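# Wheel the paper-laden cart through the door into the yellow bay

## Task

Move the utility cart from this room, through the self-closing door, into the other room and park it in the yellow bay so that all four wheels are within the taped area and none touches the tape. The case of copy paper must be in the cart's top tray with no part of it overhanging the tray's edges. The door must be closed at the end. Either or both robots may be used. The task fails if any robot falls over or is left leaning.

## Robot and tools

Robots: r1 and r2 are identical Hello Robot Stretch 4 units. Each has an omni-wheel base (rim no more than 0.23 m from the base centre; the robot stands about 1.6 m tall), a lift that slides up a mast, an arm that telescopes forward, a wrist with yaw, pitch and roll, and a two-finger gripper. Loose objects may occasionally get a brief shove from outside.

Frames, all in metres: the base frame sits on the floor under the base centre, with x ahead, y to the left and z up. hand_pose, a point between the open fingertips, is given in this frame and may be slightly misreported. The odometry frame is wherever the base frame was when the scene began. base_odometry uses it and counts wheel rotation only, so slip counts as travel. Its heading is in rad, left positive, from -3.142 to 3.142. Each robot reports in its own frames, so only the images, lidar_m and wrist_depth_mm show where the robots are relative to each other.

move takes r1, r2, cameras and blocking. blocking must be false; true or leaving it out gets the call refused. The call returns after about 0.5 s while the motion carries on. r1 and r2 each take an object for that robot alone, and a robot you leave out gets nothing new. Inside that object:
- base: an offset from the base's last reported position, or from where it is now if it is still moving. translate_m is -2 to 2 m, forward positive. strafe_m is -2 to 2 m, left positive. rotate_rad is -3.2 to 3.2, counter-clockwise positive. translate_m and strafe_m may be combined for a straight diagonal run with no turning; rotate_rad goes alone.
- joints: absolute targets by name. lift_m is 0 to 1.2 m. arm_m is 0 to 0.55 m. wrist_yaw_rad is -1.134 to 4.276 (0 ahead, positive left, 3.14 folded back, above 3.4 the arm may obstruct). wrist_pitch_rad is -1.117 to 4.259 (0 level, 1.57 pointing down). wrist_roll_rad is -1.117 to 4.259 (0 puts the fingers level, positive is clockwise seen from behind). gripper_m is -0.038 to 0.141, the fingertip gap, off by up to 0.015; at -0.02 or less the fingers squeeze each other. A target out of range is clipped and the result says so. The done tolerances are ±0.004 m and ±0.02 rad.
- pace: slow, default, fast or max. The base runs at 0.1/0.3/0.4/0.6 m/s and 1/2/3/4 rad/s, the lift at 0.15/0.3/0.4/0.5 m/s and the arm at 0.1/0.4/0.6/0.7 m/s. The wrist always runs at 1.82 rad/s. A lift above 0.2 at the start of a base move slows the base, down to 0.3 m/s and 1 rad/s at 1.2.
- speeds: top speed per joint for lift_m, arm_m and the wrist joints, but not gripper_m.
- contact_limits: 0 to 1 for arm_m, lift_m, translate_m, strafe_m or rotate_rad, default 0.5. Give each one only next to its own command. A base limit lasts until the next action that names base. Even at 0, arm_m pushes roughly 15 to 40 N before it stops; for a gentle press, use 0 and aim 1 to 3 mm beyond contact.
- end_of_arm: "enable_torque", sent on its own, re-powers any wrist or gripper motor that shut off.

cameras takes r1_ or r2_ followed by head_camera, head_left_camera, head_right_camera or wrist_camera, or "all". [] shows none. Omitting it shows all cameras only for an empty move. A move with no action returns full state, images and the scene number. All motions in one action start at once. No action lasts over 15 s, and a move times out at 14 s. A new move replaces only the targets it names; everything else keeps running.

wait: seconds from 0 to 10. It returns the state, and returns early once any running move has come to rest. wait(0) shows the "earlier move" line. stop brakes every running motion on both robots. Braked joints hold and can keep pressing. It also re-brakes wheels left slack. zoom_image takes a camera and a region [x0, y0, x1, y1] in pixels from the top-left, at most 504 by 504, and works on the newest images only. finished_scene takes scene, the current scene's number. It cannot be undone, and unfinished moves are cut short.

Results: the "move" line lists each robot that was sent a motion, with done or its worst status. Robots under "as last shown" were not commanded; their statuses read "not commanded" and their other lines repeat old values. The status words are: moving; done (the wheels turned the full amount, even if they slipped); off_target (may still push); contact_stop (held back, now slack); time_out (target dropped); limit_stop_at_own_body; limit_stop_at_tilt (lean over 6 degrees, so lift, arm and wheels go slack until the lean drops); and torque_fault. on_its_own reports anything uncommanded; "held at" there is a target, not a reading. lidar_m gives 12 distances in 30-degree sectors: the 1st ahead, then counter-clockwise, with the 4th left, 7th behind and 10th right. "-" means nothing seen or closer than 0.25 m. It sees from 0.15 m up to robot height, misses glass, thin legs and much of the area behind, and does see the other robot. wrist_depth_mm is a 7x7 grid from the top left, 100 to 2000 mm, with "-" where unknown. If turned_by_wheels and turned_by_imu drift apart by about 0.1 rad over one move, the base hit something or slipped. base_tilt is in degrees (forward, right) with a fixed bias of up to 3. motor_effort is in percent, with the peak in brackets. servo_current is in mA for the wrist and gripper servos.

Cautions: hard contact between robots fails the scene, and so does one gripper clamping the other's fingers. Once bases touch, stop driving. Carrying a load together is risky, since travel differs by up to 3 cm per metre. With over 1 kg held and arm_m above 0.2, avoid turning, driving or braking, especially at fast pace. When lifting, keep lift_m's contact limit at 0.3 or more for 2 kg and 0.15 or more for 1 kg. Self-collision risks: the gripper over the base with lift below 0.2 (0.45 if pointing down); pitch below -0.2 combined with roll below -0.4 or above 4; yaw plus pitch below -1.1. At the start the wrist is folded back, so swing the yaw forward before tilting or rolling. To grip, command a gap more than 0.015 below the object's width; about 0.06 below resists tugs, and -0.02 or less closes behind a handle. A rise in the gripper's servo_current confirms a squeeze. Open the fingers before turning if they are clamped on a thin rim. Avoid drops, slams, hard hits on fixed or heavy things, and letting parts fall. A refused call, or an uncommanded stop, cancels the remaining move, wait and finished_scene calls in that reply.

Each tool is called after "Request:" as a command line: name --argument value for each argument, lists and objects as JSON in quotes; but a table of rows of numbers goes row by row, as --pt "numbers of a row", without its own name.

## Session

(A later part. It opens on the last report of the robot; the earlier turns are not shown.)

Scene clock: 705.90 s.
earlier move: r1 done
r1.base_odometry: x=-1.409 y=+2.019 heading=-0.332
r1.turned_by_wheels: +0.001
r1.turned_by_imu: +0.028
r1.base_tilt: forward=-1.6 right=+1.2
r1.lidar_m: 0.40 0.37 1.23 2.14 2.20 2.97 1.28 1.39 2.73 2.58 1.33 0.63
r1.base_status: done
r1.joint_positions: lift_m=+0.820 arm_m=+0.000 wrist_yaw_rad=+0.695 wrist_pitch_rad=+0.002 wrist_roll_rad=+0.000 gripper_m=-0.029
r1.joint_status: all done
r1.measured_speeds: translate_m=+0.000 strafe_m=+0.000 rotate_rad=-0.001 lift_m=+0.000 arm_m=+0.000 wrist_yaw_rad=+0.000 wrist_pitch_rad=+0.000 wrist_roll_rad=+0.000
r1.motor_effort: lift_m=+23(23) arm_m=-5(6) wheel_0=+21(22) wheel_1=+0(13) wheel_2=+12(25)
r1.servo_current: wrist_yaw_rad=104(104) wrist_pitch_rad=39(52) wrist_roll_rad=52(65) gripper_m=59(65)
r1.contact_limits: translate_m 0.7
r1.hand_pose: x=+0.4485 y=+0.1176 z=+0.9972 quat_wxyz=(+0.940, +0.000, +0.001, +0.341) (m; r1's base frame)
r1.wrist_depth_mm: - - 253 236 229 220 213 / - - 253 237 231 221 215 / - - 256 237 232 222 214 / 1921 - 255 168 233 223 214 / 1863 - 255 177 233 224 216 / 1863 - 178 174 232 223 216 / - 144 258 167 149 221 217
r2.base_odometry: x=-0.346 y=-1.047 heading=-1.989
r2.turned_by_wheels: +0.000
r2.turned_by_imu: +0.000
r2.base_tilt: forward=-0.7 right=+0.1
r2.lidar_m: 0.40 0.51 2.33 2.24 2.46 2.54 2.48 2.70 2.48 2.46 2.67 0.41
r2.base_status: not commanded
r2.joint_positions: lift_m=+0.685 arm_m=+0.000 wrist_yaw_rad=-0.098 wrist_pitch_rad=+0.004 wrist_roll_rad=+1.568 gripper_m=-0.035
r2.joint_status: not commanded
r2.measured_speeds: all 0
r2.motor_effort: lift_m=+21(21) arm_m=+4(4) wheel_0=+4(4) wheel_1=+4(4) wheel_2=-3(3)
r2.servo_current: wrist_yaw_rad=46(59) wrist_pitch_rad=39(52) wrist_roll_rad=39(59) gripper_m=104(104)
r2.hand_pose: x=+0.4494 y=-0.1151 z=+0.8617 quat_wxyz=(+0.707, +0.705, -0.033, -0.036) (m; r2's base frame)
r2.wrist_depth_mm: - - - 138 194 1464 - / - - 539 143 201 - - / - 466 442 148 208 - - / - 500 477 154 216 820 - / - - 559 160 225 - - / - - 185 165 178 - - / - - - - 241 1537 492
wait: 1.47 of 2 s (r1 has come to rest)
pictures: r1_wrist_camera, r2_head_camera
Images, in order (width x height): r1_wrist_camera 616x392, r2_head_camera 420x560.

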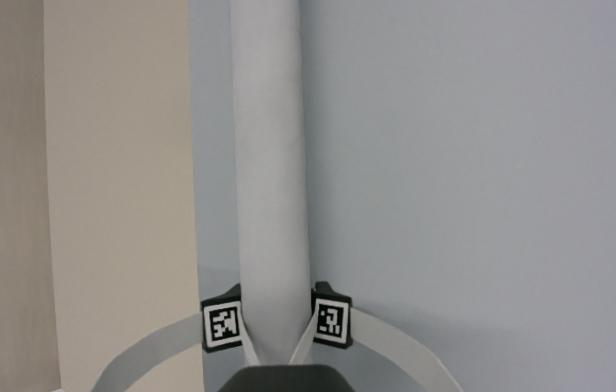

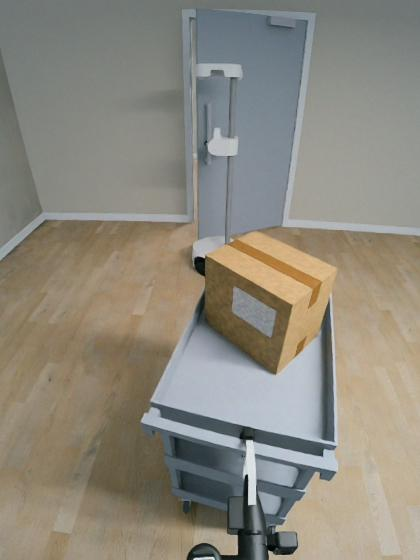

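Request:
move --r1 '{"base": {"translate_m": -0.179, "strafe_m": -0.297}, "pace": "default", "contact_limits": {"translate_m": 0.7}}' --blocking false

Request:
move --r1 '{"joints": {"wrist_yaw_rad": 0.93}, "speeds": {"wrist_yaw_rad": 0.2}}' --blocking false

Request:
wait --seconds 2 --cameras '["r1_wrist_camera", "r2_head_camera"]'

Scene clock: 721.87 s.
move: r1 moving
r1.base_odometry: x=-1.432 y=+1.999 heading=-0.330
r1.turned_by_wheels: +0.002
r1.turned_by_imu: +0.079
r1.base_tilt: forward=-1.6 right=+1.2
r1.lidar_m: 0.39 0.40 1.29 2.18 2.29 3.25 1.31 1.48 2.62 2.55 1.24 0.64
r1.base_status: translate_m moving; strafe_m moving
r1.joint_positions: lift_m=+0.820 arm_m=+0.000 wrist_yaw_rad=+0.695 wrist_pitch_rad=+0.002 wrist_roll_rad=+0.000 gripper_m=-0.029
r1.joint_status: not commanded
r1.measured_speeds: translate_m=-0.065 strafe_m=-0.105 rotate_rad=-0.011 lift_m=+0.000 arm_m=+0.000 wrist_yaw_rad=+0.000 wrist_pitch_rad=+0.000 wrist_roll_rad=+0.000
r1.motor_effort: lift_m=+23(23) arm_m=-5(6) wheel_0=+17(22) wheel_1=-8(11) wheel_2=+18(18)
r1.servo_current: wrist_yaw_rad=85(104) wrist_pitch_rad=33(46) wrist_roll_rad=52(59) gripper_m=59(65)
r1.contact_limits: translate_m 0.7
r1.hand_pose: x=+0.4485 y=+0.1176 z=+0.9972 quat_wxyz=(+0.940, +0.000, +0.001, +0.341) (m; r1's base frame)
r1.wrist_depth_mm: - - 255 234 226 214 204 / 1921 - 257 236 228 216 204 / 1863 - 257 236 229 215 206 / 1921 - 258 174 229 216 206 / - - 259 171 229 218 208 / - - 177 171 227 217 207 / - 142 185 166 168 215 208
r2: as last shown
r2.turned_by_imu: +0.001
r2.base_tilt: forward=-0.6 right=+0.0
r2.lidar_m: 0.40 0.48 2.31 2.27 2.47 2.54 2.49 2.71 2.51 2.45 2.69 0.41
r2.motor_effort: lift_m=+21(21) arm_m=+4(4) wheel_0=+4(4) wheel_1=+4(4) wheel_2=-2(3)
r2.servo_current: wrist_yaw_rad=52(65) wrist_pitch_rad=39(46) wrist_roll_rad=33(59) gripper_m=91(98)
r2.wrist_depth_mm: - - - 138 194 1397 - / - - 544 143 201 - - / - 459 445 148 208 - - / - 504 473 154 216 831 - / - - 564 159 224 - - / - - 185 166 178 - - / - - - - 242 1576 492
pictures: none

Scene clock: 722.37 s.
earlier move: r1 moving
move: r1 moving
r1.base_odometry: x=-1.505 y=+1.939 heading=-0.331
r1.turned_by_wheels: -0.001
r1.turned_by_imu: +0.139
r1.base_tilt: forward=-1.5 right=+1.1
r1.lidar_m: 0.40 0.36 1.54 2.25 2.51 3.97 1.32 3.02 2.47 2.09 1.04 0.55
r1.base_status: translate_m moving; strafe_m moving
r1.joint_positions: lift_m=+0.820 arm_m=+0.000 wrist_yaw_rad=+0.773 wrist_pitch_rad=+0.002 wrist_roll_rad=+0.000 gripper_m=-0.029
r1.joint_status: wrist_yaw_rad moving
r1.measured_speeds: translate_m=-0.132 strafe_m=-0.206 rotate_rad=-0.023 lift_m=+0.000 arm_m=+0.000 wrist_yaw_rad=+0.153 wrist_pitch_rad=+0.000 wrist_roll_rad=+0.000
r1.motor_effort: lift_m=+23(23) arm_m=-5(5) wheel_0=+20(25) wheel_1=-16(16) wheel_2=+12(25)
r1.servo_current: wrist_yaw_rad=13(78) wrist_pitch_rad=46(46) wrist_roll_rad=33(65) gripper_m=52(65)
r1.contact_limits: translate_m 0.7
r1.hand_pose: x=+0.4385 y=+0.1388 z=+0.9972 quat_wxyz=(+0.926, +0.000, +0.001, +0.377) (m; r1's base frame)
r1.wrist_depth_mm: - - 176 172 223 204 189 / - - 168 171 224 203 190 / - - - 170 224 204 190 / - - - 170 225 204 191 / - - - 169 225 205 191 / - - 180 169 217 206 193 / - 145 172 167 221 201 193
r2: as last shown
r2.turned_by_imu: +0.000
r2.base_tilt: forward=-0.7 right=+0.1
r2.lidar_m: 0.40 0.48 2.32 2.28 2.46 2.54 2.47 2.70 2.52 2.47 2.68 0.40
r2.motor_effort: lift_m=+21(21) arm_m=+4(4) wheel_0=+3(4) wheel_1=+4(4) wheel_2=-3(3)
r2.servo_current: wrist_yaw_rad=39(59) wrist_pitch_rad=46(52) wrist_roll_rad=39(46) gripper_m=91(98)
r2.wrist_depth_mm: - - - 138 193 1464 - / - - 544 143 201 - - / - 462 445 149 208 - - / - 504 477 154 216 831 - / - - 559 159 224 - - / - - 185 166 178 - - / - - - - 242 1537 488
pictures: none

Scene clock: 724.37 s.
earlier move: r1 moving
r1.base_odometry: x=-1.674 y=+1.796 heading=-0.331
r1.turned_by_wheels: +0.001
r1.turned_by_imu: +0.329
r1.base_tilt: forward=-1.5 right=+1.2
r1.lidar_m: 0.42 0.39 2.43 2.54 3.40 1.37 3.44 2.39 2.29 1.21 0.71 0.47
r1.base_status: translate_m moving; strafe_m moving
r1.joint_positions: lift_m=+0.820 arm_m=+0.000 wrist_yaw_rad=+0.941 wrist_pitch_rad=+0.002 wrist_roll_rad=+0.000 gripper_m=-0.029
r1.joint_status: all done
r1.measured_speeds: all 0
r1.motor_effort: lift_m=+23(23) arm_m=-5(5) wheel_0=+9(25) wheel_1=-2(16) wheel_2=+12(25)
r1.servo_current: wrist_yaw_rad=65(91) wrist_pitch_rad=33(52) wrist_roll_rad=26(65) gripper_m=59(65)
r1.contact_limits: translate_m 0.7
r1.hand_pose: x=+0.4114 y=+0.1817 z=+0.9973 quat_wxyz=(+0.891, +0.000, +0.001, +0.453) (m; r1's base frame)
r1.wrist_depth_mm: - - - 168 216 177 - / - - - 167 212 178 - / - - - 167 213 176 158 / - - - 170 216 177 152 / - - - 170 216 178 156 / - - 186 169 198 179 161 / - - - 168 206 165 -
r2.base_odometry: x=-0.346 y=-1.047 heading=-1.989
r2.turned_by_wheels: +0.000
r2.turned_by_imu: +0.000
r2.base_tilt: forward=-0.7 right=+0.1
r2.lidar_m: 0.40 0.48 2.30 2.28 2.46 2.52 2.48 2.71 2.50 2.47 2.67 0.42
r2.base_status: not commanded
r2.joint_positions: lift_m=+0.685 arm_m=+0.000 wrist_yaw_rad=-0.098 wrist_pitch_rad=+0.004 wrist_roll_rad=+1.568 gripper_m=-0.035
r2.joint_status: not commanded
r2.measured_speeds: all 0
r2.motor_effort: lift_m=+21(21) arm_m=+4(4) wheel_0=+4(4) wheel_1=+4(4) wheel_2=-2(3)
r2.servo_current: wrist_yaw_rad=46(59) wrist_pitch_rad=46(52) wrist_roll_rad=52(59) gripper_m=91(104)
r2.hand_pose: x=+0.4494 y=-0.1151 z=+0.8617 quat_wxyz=(+0.707, +0.705, -0.033, -0.036) (m; r2's base frame)
r2.wrist_depth_mm: - - - 138 194 1430 - / - - 544 143 200 - - / - 466 449 148 208 - - / - 504 477 154 216 831 - / - - 554 159 224 - - / - - 185 166 178 - - / - - - - 242 1618 488
wait: 2.00 s; no rest
pictures: r1_wrist_camera, r2_head_camera
Images, in order (width x height): r1_wrist_camera 616x392, r2_head_camera 420x560.

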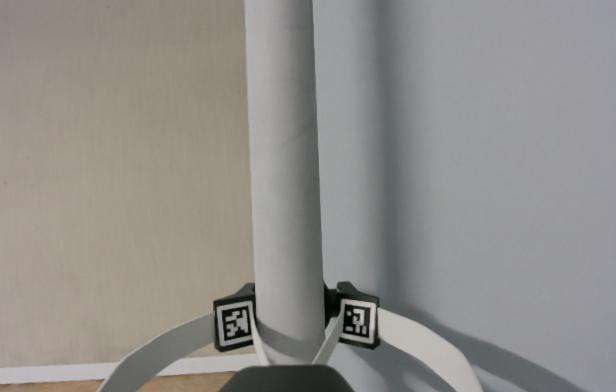

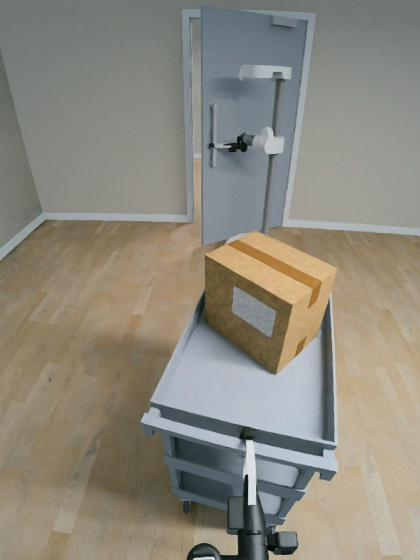

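Request:
move --r1 '{"base": {"translate_m": -0.328, "strafe_m": -0.165}, "joints": {"wrist_yaw_rad": 0.68}, "speeds": {"wrist_yaw_rad": 0.2}, "pace": "default", "contact_limits": {"translate_m": 0.7}}' --blocking false

Request:
wait --seconds 2.5 --cameras '["r1_wrist_camera", "r1_head_camera", "r2_head_camera"]'

Scene clock: 746.53 s.
earlier move: r1 done
move: r1 moving
r1.base_odometry: x=-1.709 y=+1.792 heading=-0.330
r1.turned_by_wheels: +0.000
r1.turned_by_imu: +0.082
r1.base_tilt: forward=-1.6 right=+1.2
r1.lidar_m: 0.43 0.39 2.44 2.60 3.70 1.39 3.11 2.35 2.28 1.10 0.65 0.44
r1.base_status: translate_m moving; strafe_m moving
r1.joint_positions: lift_m=+0.820 arm_m=+0.000 wrist_yaw_rad=+0.867 wrist_pitch_rad=+0.002 wrist_roll_rad=+0.000 gripper_m=-0.029
r1.joint_status: wrist_yaw_rad moving
r1.measured_speeds: translate_m=-0.133 strafe_m=-0.056 rotate_rad=-0.009 lift_m=+0.000 arm_m=+0.000 wrist_yaw_rad=-0.269 wrist_pitch_rad=+0.000 wrist_roll_rad=+0.000
r1.motor_effort: lift_m=+23(23) arm_m=-5(5) wheel_0=+6(11) wheel_1=-13(13) wheel_2=+15(19)
r1.servo_current: wrist_yaw_rad=215(241) wrist_pitch_rad=46(46) wrist_roll_rad=33(52) gripper_m=52(65)
r1.contact_limits: translate_m 0.7
r1.hand_pose: x=+0.4243 y=+0.1632 z=+0.9973 quat_wxyz=(+0.908, +0.000, +0.001, +0.420) (m; r1's base frame)
r1.wrist_depth_mm: - - - 171 211 178 - / - - - 167 213 179 - / - - - 168 215 177 156 / - - - 170 216 177 156 / - - - 169 217 182 157 / - - 189 169 184 179 158 / - - 182 168 213 166 -
r2: as last shown
r2.turned_by_imu: +0.001
r2.lidar_m: 0.40 0.49 2.32 2.26 2.46 2.52 2.48 2.67 2.52 2.46 2.68 0.39
r2.servo_current: wrist_yaw_rad=39(72) wrist_pitch_rad=39(46) wrist_roll_rad=52(59) gripper_m=91(98)
r2.wrist_depth_mm: - - - 139 194 1430 - / - - 544 143 201 - - / - 462 445 148 208 - - / - 508 473 154 216 820 - / - - 559 159 224 - - / - - 185 166 177 - - / - - - - 242 1576 488
pictures: none

Scene clock: 749.00 s.
earlier move: r1 off_target
r1.base_odometry: x=-2.037 y=+1.746 heading=-0.330
r1.turned_by_wheels: +0.001
r1.turned_by_imu: +0.499
r1.base_tilt: forward=-1.5 right=+1.2
r1.lidar_m: 0.40 0.41 2.76 1.46 1.46 2.91 2.18 2.11 1.11 0.78 0.45 0.39
r1.base_status: done
r1.joint_positions: lift_m=+0.820 arm_m=+0.000 wrist_yaw_rad=+0.700 wrist_pitch_rad=+0.002 wrist_roll_rad=+0.000 gripper_m=-0.029
r1.joint_status: wrist_yaw_rad off_target (ended at +0.700, target +0.680)
r1.measured_speeds: all 0
r1.on_its_own: wrist_yaw_rad is at rest, and its servo_current (137 mA) is outside its rest range (0 to 104 mA)
r1.motor_effort: lift_m=+23(23) arm_m=-8(8) wheel_0=+7(14) wheel_1=-5(18) wheel_2=+14(30)
r1.servo_current: wrist_yaw_rad=137(241) wrist_pitch_rad=46(52) wrist_roll_rad=46(65) gripper_m=59(65)
r1.contact_limits: translate_m 0.7
r1.hand_pose: x=+0.4481 y=+0.1190 z=+0.9973 quat_wxyz=(+0.939, +0.000, +0.001, +0.343) (m; r1's base frame)
r1.wrist_depth_mm: - - - 167 216 167 - / - - - 167 218 164 141 / - - - 171 211 170 145 / - - - 168 213 166 - / - - - 170 215 167 - / - - 185 169 193 168 - / - - - 168 210 158 -
r2.base_odometry: x=-0.346 y=-1.047 heading=-1.989
r2.turned_by_wheels: +0.000
r2.turned_by_imu: +0.000
r2.base_tilt: forward=-0.7 right=+0.1
r2.lidar_m: 0.39 0.49 2.34 2.26 2.49 2.51 2.47 2.70 2.51 2.45 2.66 0.41
r2.base_status: not commanded
r2.joint_positions: lift_m=+0.685 arm_m=+0.000 wrist_yaw_rad=-0.098 wrist_pitch_rad=+0.004 wrist_roll_rad=+1.568 gripper_m=-0.035
r2.joint_status: not commanded
r2.measured_speeds: all 0
r2.motor_effort: lift_m=+21(21) arm_m=+4(4) wheel_0=+3(4) wheel_1=+4(4) wheel_2=-2(3)
r2.servo_current: wrist_yaw_rad=46(72) wrist_pitch_rad=46(46) wrist_roll_rad=59(65) gripper_m=98(98)
r2.hand_pose: x=+0.4494 y=-0.1151 z=+0.8617 quat_wxyz=(+0.707, +0.705, -0.033, -0.036) (m; r2's base frame)
r2.wrist_depth_mm: - - - 138 193 1430 - / - - 539 143 201 - - / - 466 442 148 208 - - / - 504 473 154 216 820 - / - - 554 159 224 - - / - - 185 166 178 - - / - - - - 241 1537 488
wait: 2.47 of 2.5 s (r1 has come to rest)
pictures: r1_head_camera, r1_wrist_camera, r2_head_camera
Images, in order (width x height): r1_head_camera 420x560, r1_wrist_camera 616x392, r2_head_camera 420x560.

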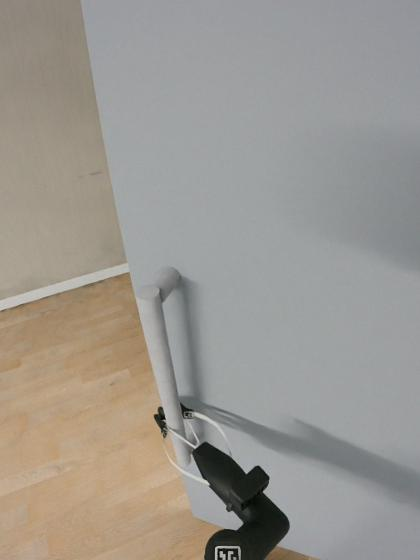

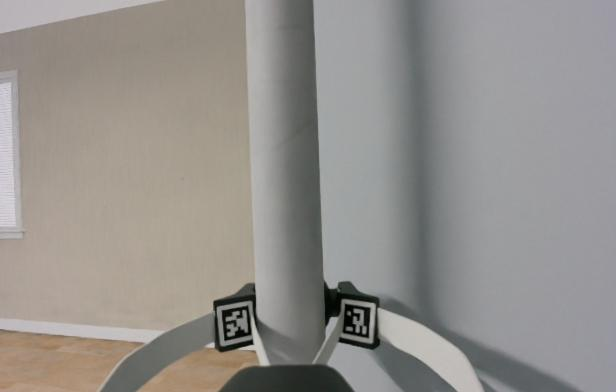

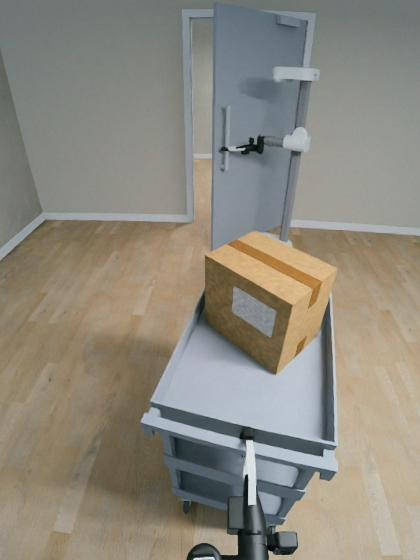

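Request:
move --r1 '{"base": {"translate_m": -0.43, "strafe_m": -0.17}, "joints": {"wrist_yaw_rad": 0.45}, "speeds": {"wrist_yaw_rad": 0.15}, "pace": "default", "contact_limits": {"translate_m": 0.7}}' --blocking false

Request:
wait --seconds 2.8 --cameras '["r1_wrist_camera", "r1_head_camera", "r2_head_camera"]'

Scene clock: 760.90 s.
move: r1 moving
r1.base_odometry: x=-2.071 y=+1.744 heading=-0.328
r1.turned_by_wheels: +0.002
r1.turned_by_imu: +0.062
r1.base_tilt: forward=-1.5 right=+1.3
r1.lidar_m: 0.38 0.50 2.84 1.45 1.48 2.77 2.12 2.09 1.02 0.72 0.43 0.37
r1.base_status: translate_m moving; strafe_m moving
r1.joint_positions: lift_m=+0.820 arm_m=+0.000 wrist_yaw_rad=+0.644 wrist_pitch_rad=+0.002 wrist_roll_rad=+0.000 gripper_m=-0.029
r1.joint_status: wrist_yaw_rad moving
r1.measured_speeds: translate_m=-0.122 strafe_m=-0.048 rotate_rad=+0.009 lift_m=+0.000 arm_m=+0.001 wrist_yaw_rad=-0.092 wrist_pitch_rad=+0.000 wrist_roll_rad=+0.000
r1.motor_effort: lift_m=+23(23) arm_m=-8(8) wheel_0=-1(8) wheel_1=-7(15) wheel_2=+26(26)
r1.servo_current: wrist_yaw_rad=247(254) wrist_pitch_rad=46(52) wrist_roll_rad=72(72) gripper_m=65(65)
r1.contact_limits: translate_m 0.7
r1.hand_pose: x=+0.4544 y=+0.1032 z=+0.9973 quat_wxyz=(+0.949, +0.000, +0.001, +0.316) (m; r1's base frame)
r1.wrist_depth_mm: - - - 168 208 167 - / - - - 167 218 163 144 / - - - 171 212 169 145 / - - - 168 214 165 - / - - - 170 216 167 - / - - 186 170 191 167 - / - - - 168 209 157 -
r2: as last shown
r2.base_tilt: forward=-0.7 right=+0.0
r2.lidar_m: 0.41 0.50 2.32 2.26 2.45 2.54 2.49 2.70 2.49 2.46 2.68 0.41
r2.motor_effort: lift_m=+21(21) arm_m=+4(4) wheel_0=+3(4) wheel_1=+4(4) wheel_2=-3(3)
r2.servo_current: wrist_yaw_rad=46(52) wrist_pitch_rad=46(46) wrist_roll_rad=52(52) gripper_m=91(98)
r2.wrist_depth_mm: - - - 138 195 1430 - / - - 544 143 202 - - / - 462 442 149 208 - - / - 504 477 154 216 820 - / - - 559 159 224 - - / - - 185 166 177 - - / - - - - 242 1537 492
pictures: none

Scene clock: 763.70 s.
earlier move: r1 contact_stop
r1.base_odometry: x=-2.170 y=+1.657 heading=-0.342
r1.turned_by_wheels: -0.015
r1.turned_by_imu: +0.331
r1.base_tilt: forward=-1.5 right=+1.3
r1.lidar_m: 0.39 2.66 3.40 1.55 3.40 2.27 2.12 1.09 0.71 0.37 0.33 0.32
r1.base_status: translate_m contact_stop; strafe_m contact_stop
r1.joint_positions: lift_m=+0.820 arm_m=+0.000 wrist_yaw_rad=+0.448 wrist_pitch_rad=+0.002 wrist_roll_rad=+0.000 gripper_m=-0.029
r1.joint_status: all done
r1.measured_speeds: translate_m=+0.070 strafe_m=-0.026 rotate_rad=-0.136 lift_m=+0.000 arm_m=+0.000 wrist_yaw_rad=+0.000 wrist_pitch_rad=+0.000 wrist_roll_rad=+0.000
r1.on_its_own: the wheels are slack since a contact_stop
r1.motor_effort: lift_m=+22(23) arm_m=-6(10) wheel_0=-1(10) wheel_1=+1(27) wheel_2=-2(32)
r1.servo_current: wrist_yaw_rad=59(351) wrist_pitch_rad=39(52) wrist_roll_rad=46(72) gripper_m=59(65)
r1.contact_limits: translate_m 0.7
r1.hand_pose: x=+0.4689 y=+0.0461 z=+0.9974 quat_wxyz=(+0.975, +0.000, +0.001, +0.222) (m; r1's base frame)
r1.wrist_depth_mm: - - - 162 235 170 - / - - - 164 224 165 142 / - - - 165 226 172 142 / - - - 166 225 173 - / - - - 167 227 167 - / - - - 167 184 166 - / - - 176 163 206 148 -
r2.base_odometry: x=-0.346 y=-1.047 heading=-1.989
r2.turned_by_wheels: +0.000
r2.turned_by_imu: +0.000
r2.base_tilt: forward=-0.7 right=+0.0
r2.lidar_m: 0.41 0.47 2.33 2.29 2.48 2.53 2.48 2.71 2.49 2.46 2.69 0.41
r2.base_status: not commanded
r2.joint_positions: lift_m=+0.685 arm_m=+0.000 wrist_yaw_rad=-0.098 wrist_pitch_rad=+0.004 wrist_roll_rad=+1.568 gripper_m=-0.035
r2.joint_status: not commanded
r2.measured_speeds: all 0
r2.motor_effort: lift_m=+21(21) arm_m=+4(4) wheel_0=+3(4) wheel_1=+4(4) wheel_2=-3(3)
r2.servo_current: wrist_yaw_rad=39(59) wrist_pitch_rad=39(52) wrist_roll_rad=59(65) gripper_m=91(104)
r2.hand_pose: x=+0.4494 y=-0.1151 z=+0.8617 quat_wxyz=(+0.707, +0.705, -0.033, -0.036) (m; r2's base frame)
r2.wrist_depth_mm: - - - 139 194 1464 - / - - 544 143 201 - - / - 466 445 148 208 - - / - 500 473 154 216 820 - / - - 559 159 224 - - / - - 185 166 178 - - / - - - - 242 1576 492
wait: 2.80 s; no rest
pictures: r1_head_camera, r1_wrist_camera, r2_head_camera
Images, in order (width x height): r1_head_camera 420x560, r1_wrist_camera 616x392, r2_head_camera 420x560.

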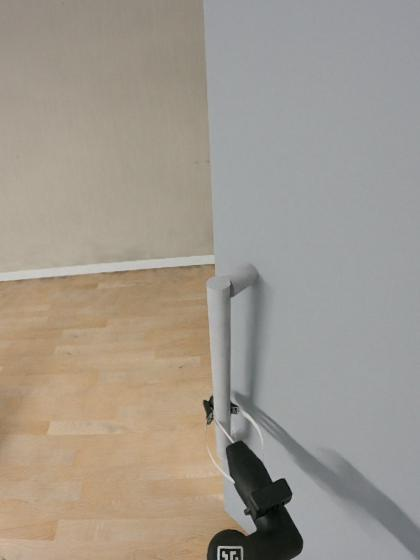

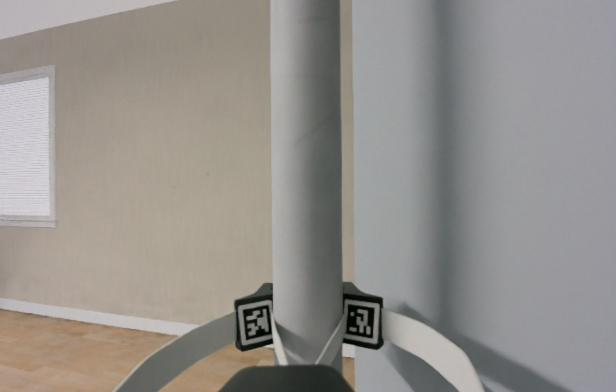

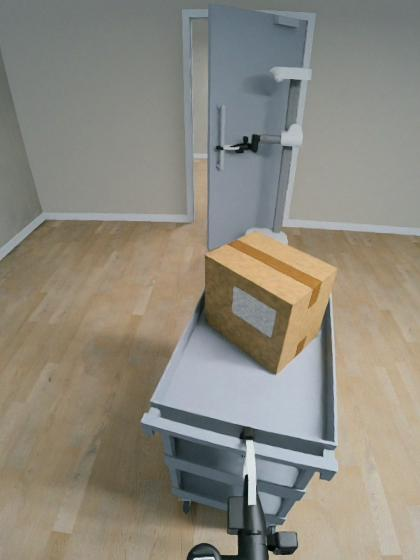

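Request:
move --r1 '{"base": {"rotate_rad": -0.5}, "joints": {"wrist_yaw_rad": 0.95}, "speeds": {"wrist_yaw_rad": 0.9}, "pace": "slow", "contact_limits": {"rotate_rad": 0.8}}' --blocking false

Request:
wait --seconds 1.2 --cameras '["r1_wrist_camera", "r1_head_camera", "r1_head_left_camera", "r2_head_camera"]'

Scene clock: 806.33 s.
earlier move: r1 contact_stop
move: r1 moving
r1.base_odometry: x=-1.922 y=+1.222 heading=-1.044
r1.turned_by_wheels: -0.701
r1.turned_by_imu: -0.709
r1.base_tilt: forward=-1.5 right=+1.3
r1.lidar_m: 0.35 0.58 2.26 2.61 1.89 1.89 2.94 2.47 0.65 0.38 0.28 0.29
r1.base_status: earlier translate_m contact_stop (by the wheels' count: +0.378 of -0.430); earlier strafe_m contact_stop (by the wheels' count: -0.331 of -0.170); rotate_rad moving
r1.joint_positions: lift_m=+0.820 arm_m=+0.000 wrist_yaw_rad=+0.755 wrist_pitch_rad=+0.002 wrist_roll_rad=+0.000 gripper_m=-0.029
r1.joint_status: wrist_yaw_rad moving
r1.measured_speeds: translate_m=+0.004 strafe_m=+0.002 rotate_rad=-0.481 lift_m=+0.000 arm_m=+0.000 wrist_yaw_rad=+0.851 wrist_pitch_rad=+0.000 wrist_roll_rad=+0.000
r1.motor_effort: lift_m=+22(22) arm_m=-3(4) wheel_0=-7(8) wheel_1=+0(5) wheel_2=+2(3)
r1.servo_current: wrist_yaw_rad=618(618) wrist_pitch_rad=33(52) wrist_roll_rad=39(65) gripper_m=52(59)
r1.contact_limits: rotate_rad 0.8
r1.hand_pose: x=+0.4408 y=+0.1340 z=+0.9974 quat_wxyz=(+0.930, +0.000, +0.001, +0.369) (m; r1's base frame)
r1.wrist_depth_mm: - - - 159 228 174 - / - - - 160 231 166 135 / - - - 161 220 178 136 / - - - 161 237 170 138 / - - - 1708 240 172 138 / - - - 163 176 173 - / - - 157 158 225 149 -
r2: as last shown
r2.turned_by_imu: +0.002
r2.base_tilt: forward=-0.7 right=+0.1
r2.lidar_m: 0.41 0.46 2.31 2.28 2.47 2.51 2.49 2.71 2.51 2.45 2.64 0.40
r2.motor_effort: lift_m=+21(21) arm_m=+4(4) wheel_0=+4(4) wheel_1=+4(4) wheel_2=-3(3)
r2.servo_current: wrist_yaw_rad=39(65) wrist_pitch_rad=39(46) wrist_roll_rad=39(59) gripper_m=98(98)
r2.wrist_depth_mm: - - - 138 193 1430 - / - - 539 143 201 - - / - 466 445 149 209 - - / - 504 477 154 216 831 - / - - 559 160 224 - - / - - 185 166 177 - - / - - - - 241 1576 492
pictures: none

Scene clock: 807.53 s.
earlier move: r1 moving
r1.base_odometry: x=-1.921 y=+1.223 heading=-1.414
r1.turned_by_wheels: -0.370
r1.turned_by_imu: -0.284
r1.base_tilt: forward=-1.6 right=+1.2
r1.lidar_m: 0.28 0.36 0.97 2.32 3.06 1.89 3.67 2.60 1.36 0.42 0.30 0.28
r1.base_status: rotate_rad moving
r1.joint_positions: lift_m=+0.820 arm_m=+0.000 wrist_yaw_rad=+0.970 wrist_pitch_rad=+0.002 wrist_roll_rad=+0.000 gripper_m=-0.029
r1.joint_status: wrist_yaw_rad off_target (ended at +0.970, target +0.950)
r1.measured_speeds: all 0
r1.motor_effort: lift_m=+22(22) arm_m=+4(7) wheel_0=+18(27) wheel_1=+5(8) wheel_2=+7(19)
r1.servo_current: wrist_yaw_rad=111(618) wrist_pitch_rad=39(52) wrist_roll_rad=52(72) gripper_m=52(59)
r1.contact_limits: rotate_rad 0.8
r1.hand_pose: x=+0.4060 y=+0.1885 z=+0.9974 quat_wxyz=(+0.885, +0.000, +0.001, +0.466) (m; r1's base frame)
r1.wrist_depth_mm: - - 168 - 163 107 - / - - 163 167 168 - - / - - - - 172 - - / - - 165 172 177 - - / - - 166 170 179 123 - / - - 170 178 163 115 - / - 150 175 168 149 108 -
r2.base_odometry: x=-0.346 y=-1.047 heading=-1.989
r2.turned_by_wheels: +0.000
r2.turned_by_imu: +0.000
r2.base_tilt: forward=-0.7 right=+0.1
r2.lidar_m: 0.39 0.49 2.33 2.28 2.46 2.53 2.49 2.67 2.52 2.45 2.67 0.41
r2.base_status: not commanded
r2.joint_positions: lift_m=+0.685 arm_m=+0.000 wrist_yaw_rad=-0.098 wrist_pitch_rad=+0.004 wrist_roll_rad=+1.568 gripper_m=-0.035
r2.joint_status: not commanded
r2.measured_speeds: all 0
r2.motor_effort: lift_m=+21(21) arm_m=+4(4) wheel_0=+3(4) wheel_1=+4(5) wheel_2=-2(3)
r2.servo_current: wrist_yaw_rad=52(65) wrist_pitch_rad=52(52) wrist_roll_rad=46(59) gripper_m=98(98)
r2.hand_pose: x=+0.4494 y=-0.1151 z=+0.8617 quat_wxyz=(+0.707, +0.705, -0.033, -0.036) (m; r2's base frame)
r2.wrist_depth_mm: - - - 138 195 1430 - / - - 544 143 200 - - / - 466 445 148 208 - - / - 500 477 154 215 820 - / - - 554 159 224 - - / - - 185 166 178 - - / - - - - 242 1576 488
wait: 1.20 s; no rest
pictures: r1_head_camera, r1_head_left_camera, r1_wrist_camera, r2_head_camera
Images, in order (width x height): r1_head_camera 420x560, r1_head_left_camera 420x672, r1_wrist_camera 616x392, r2_head_camera 420x560.

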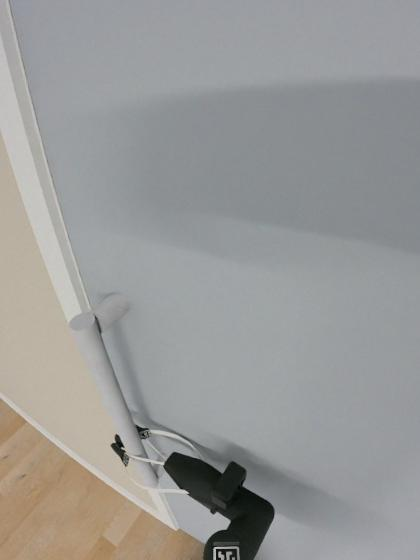

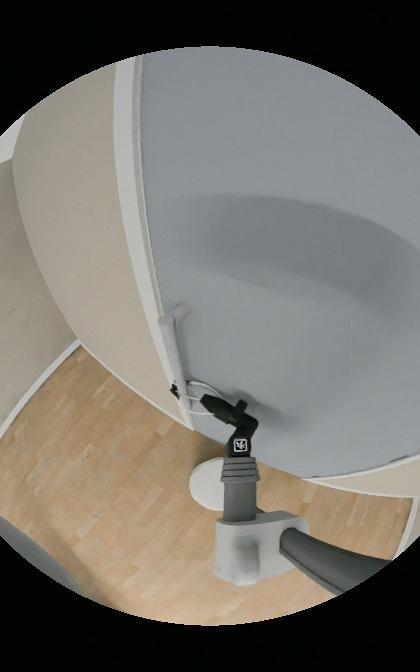

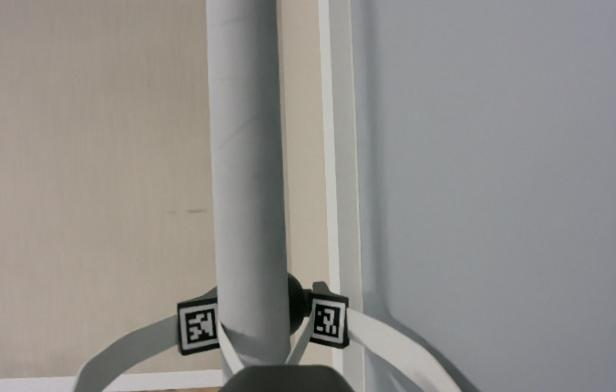

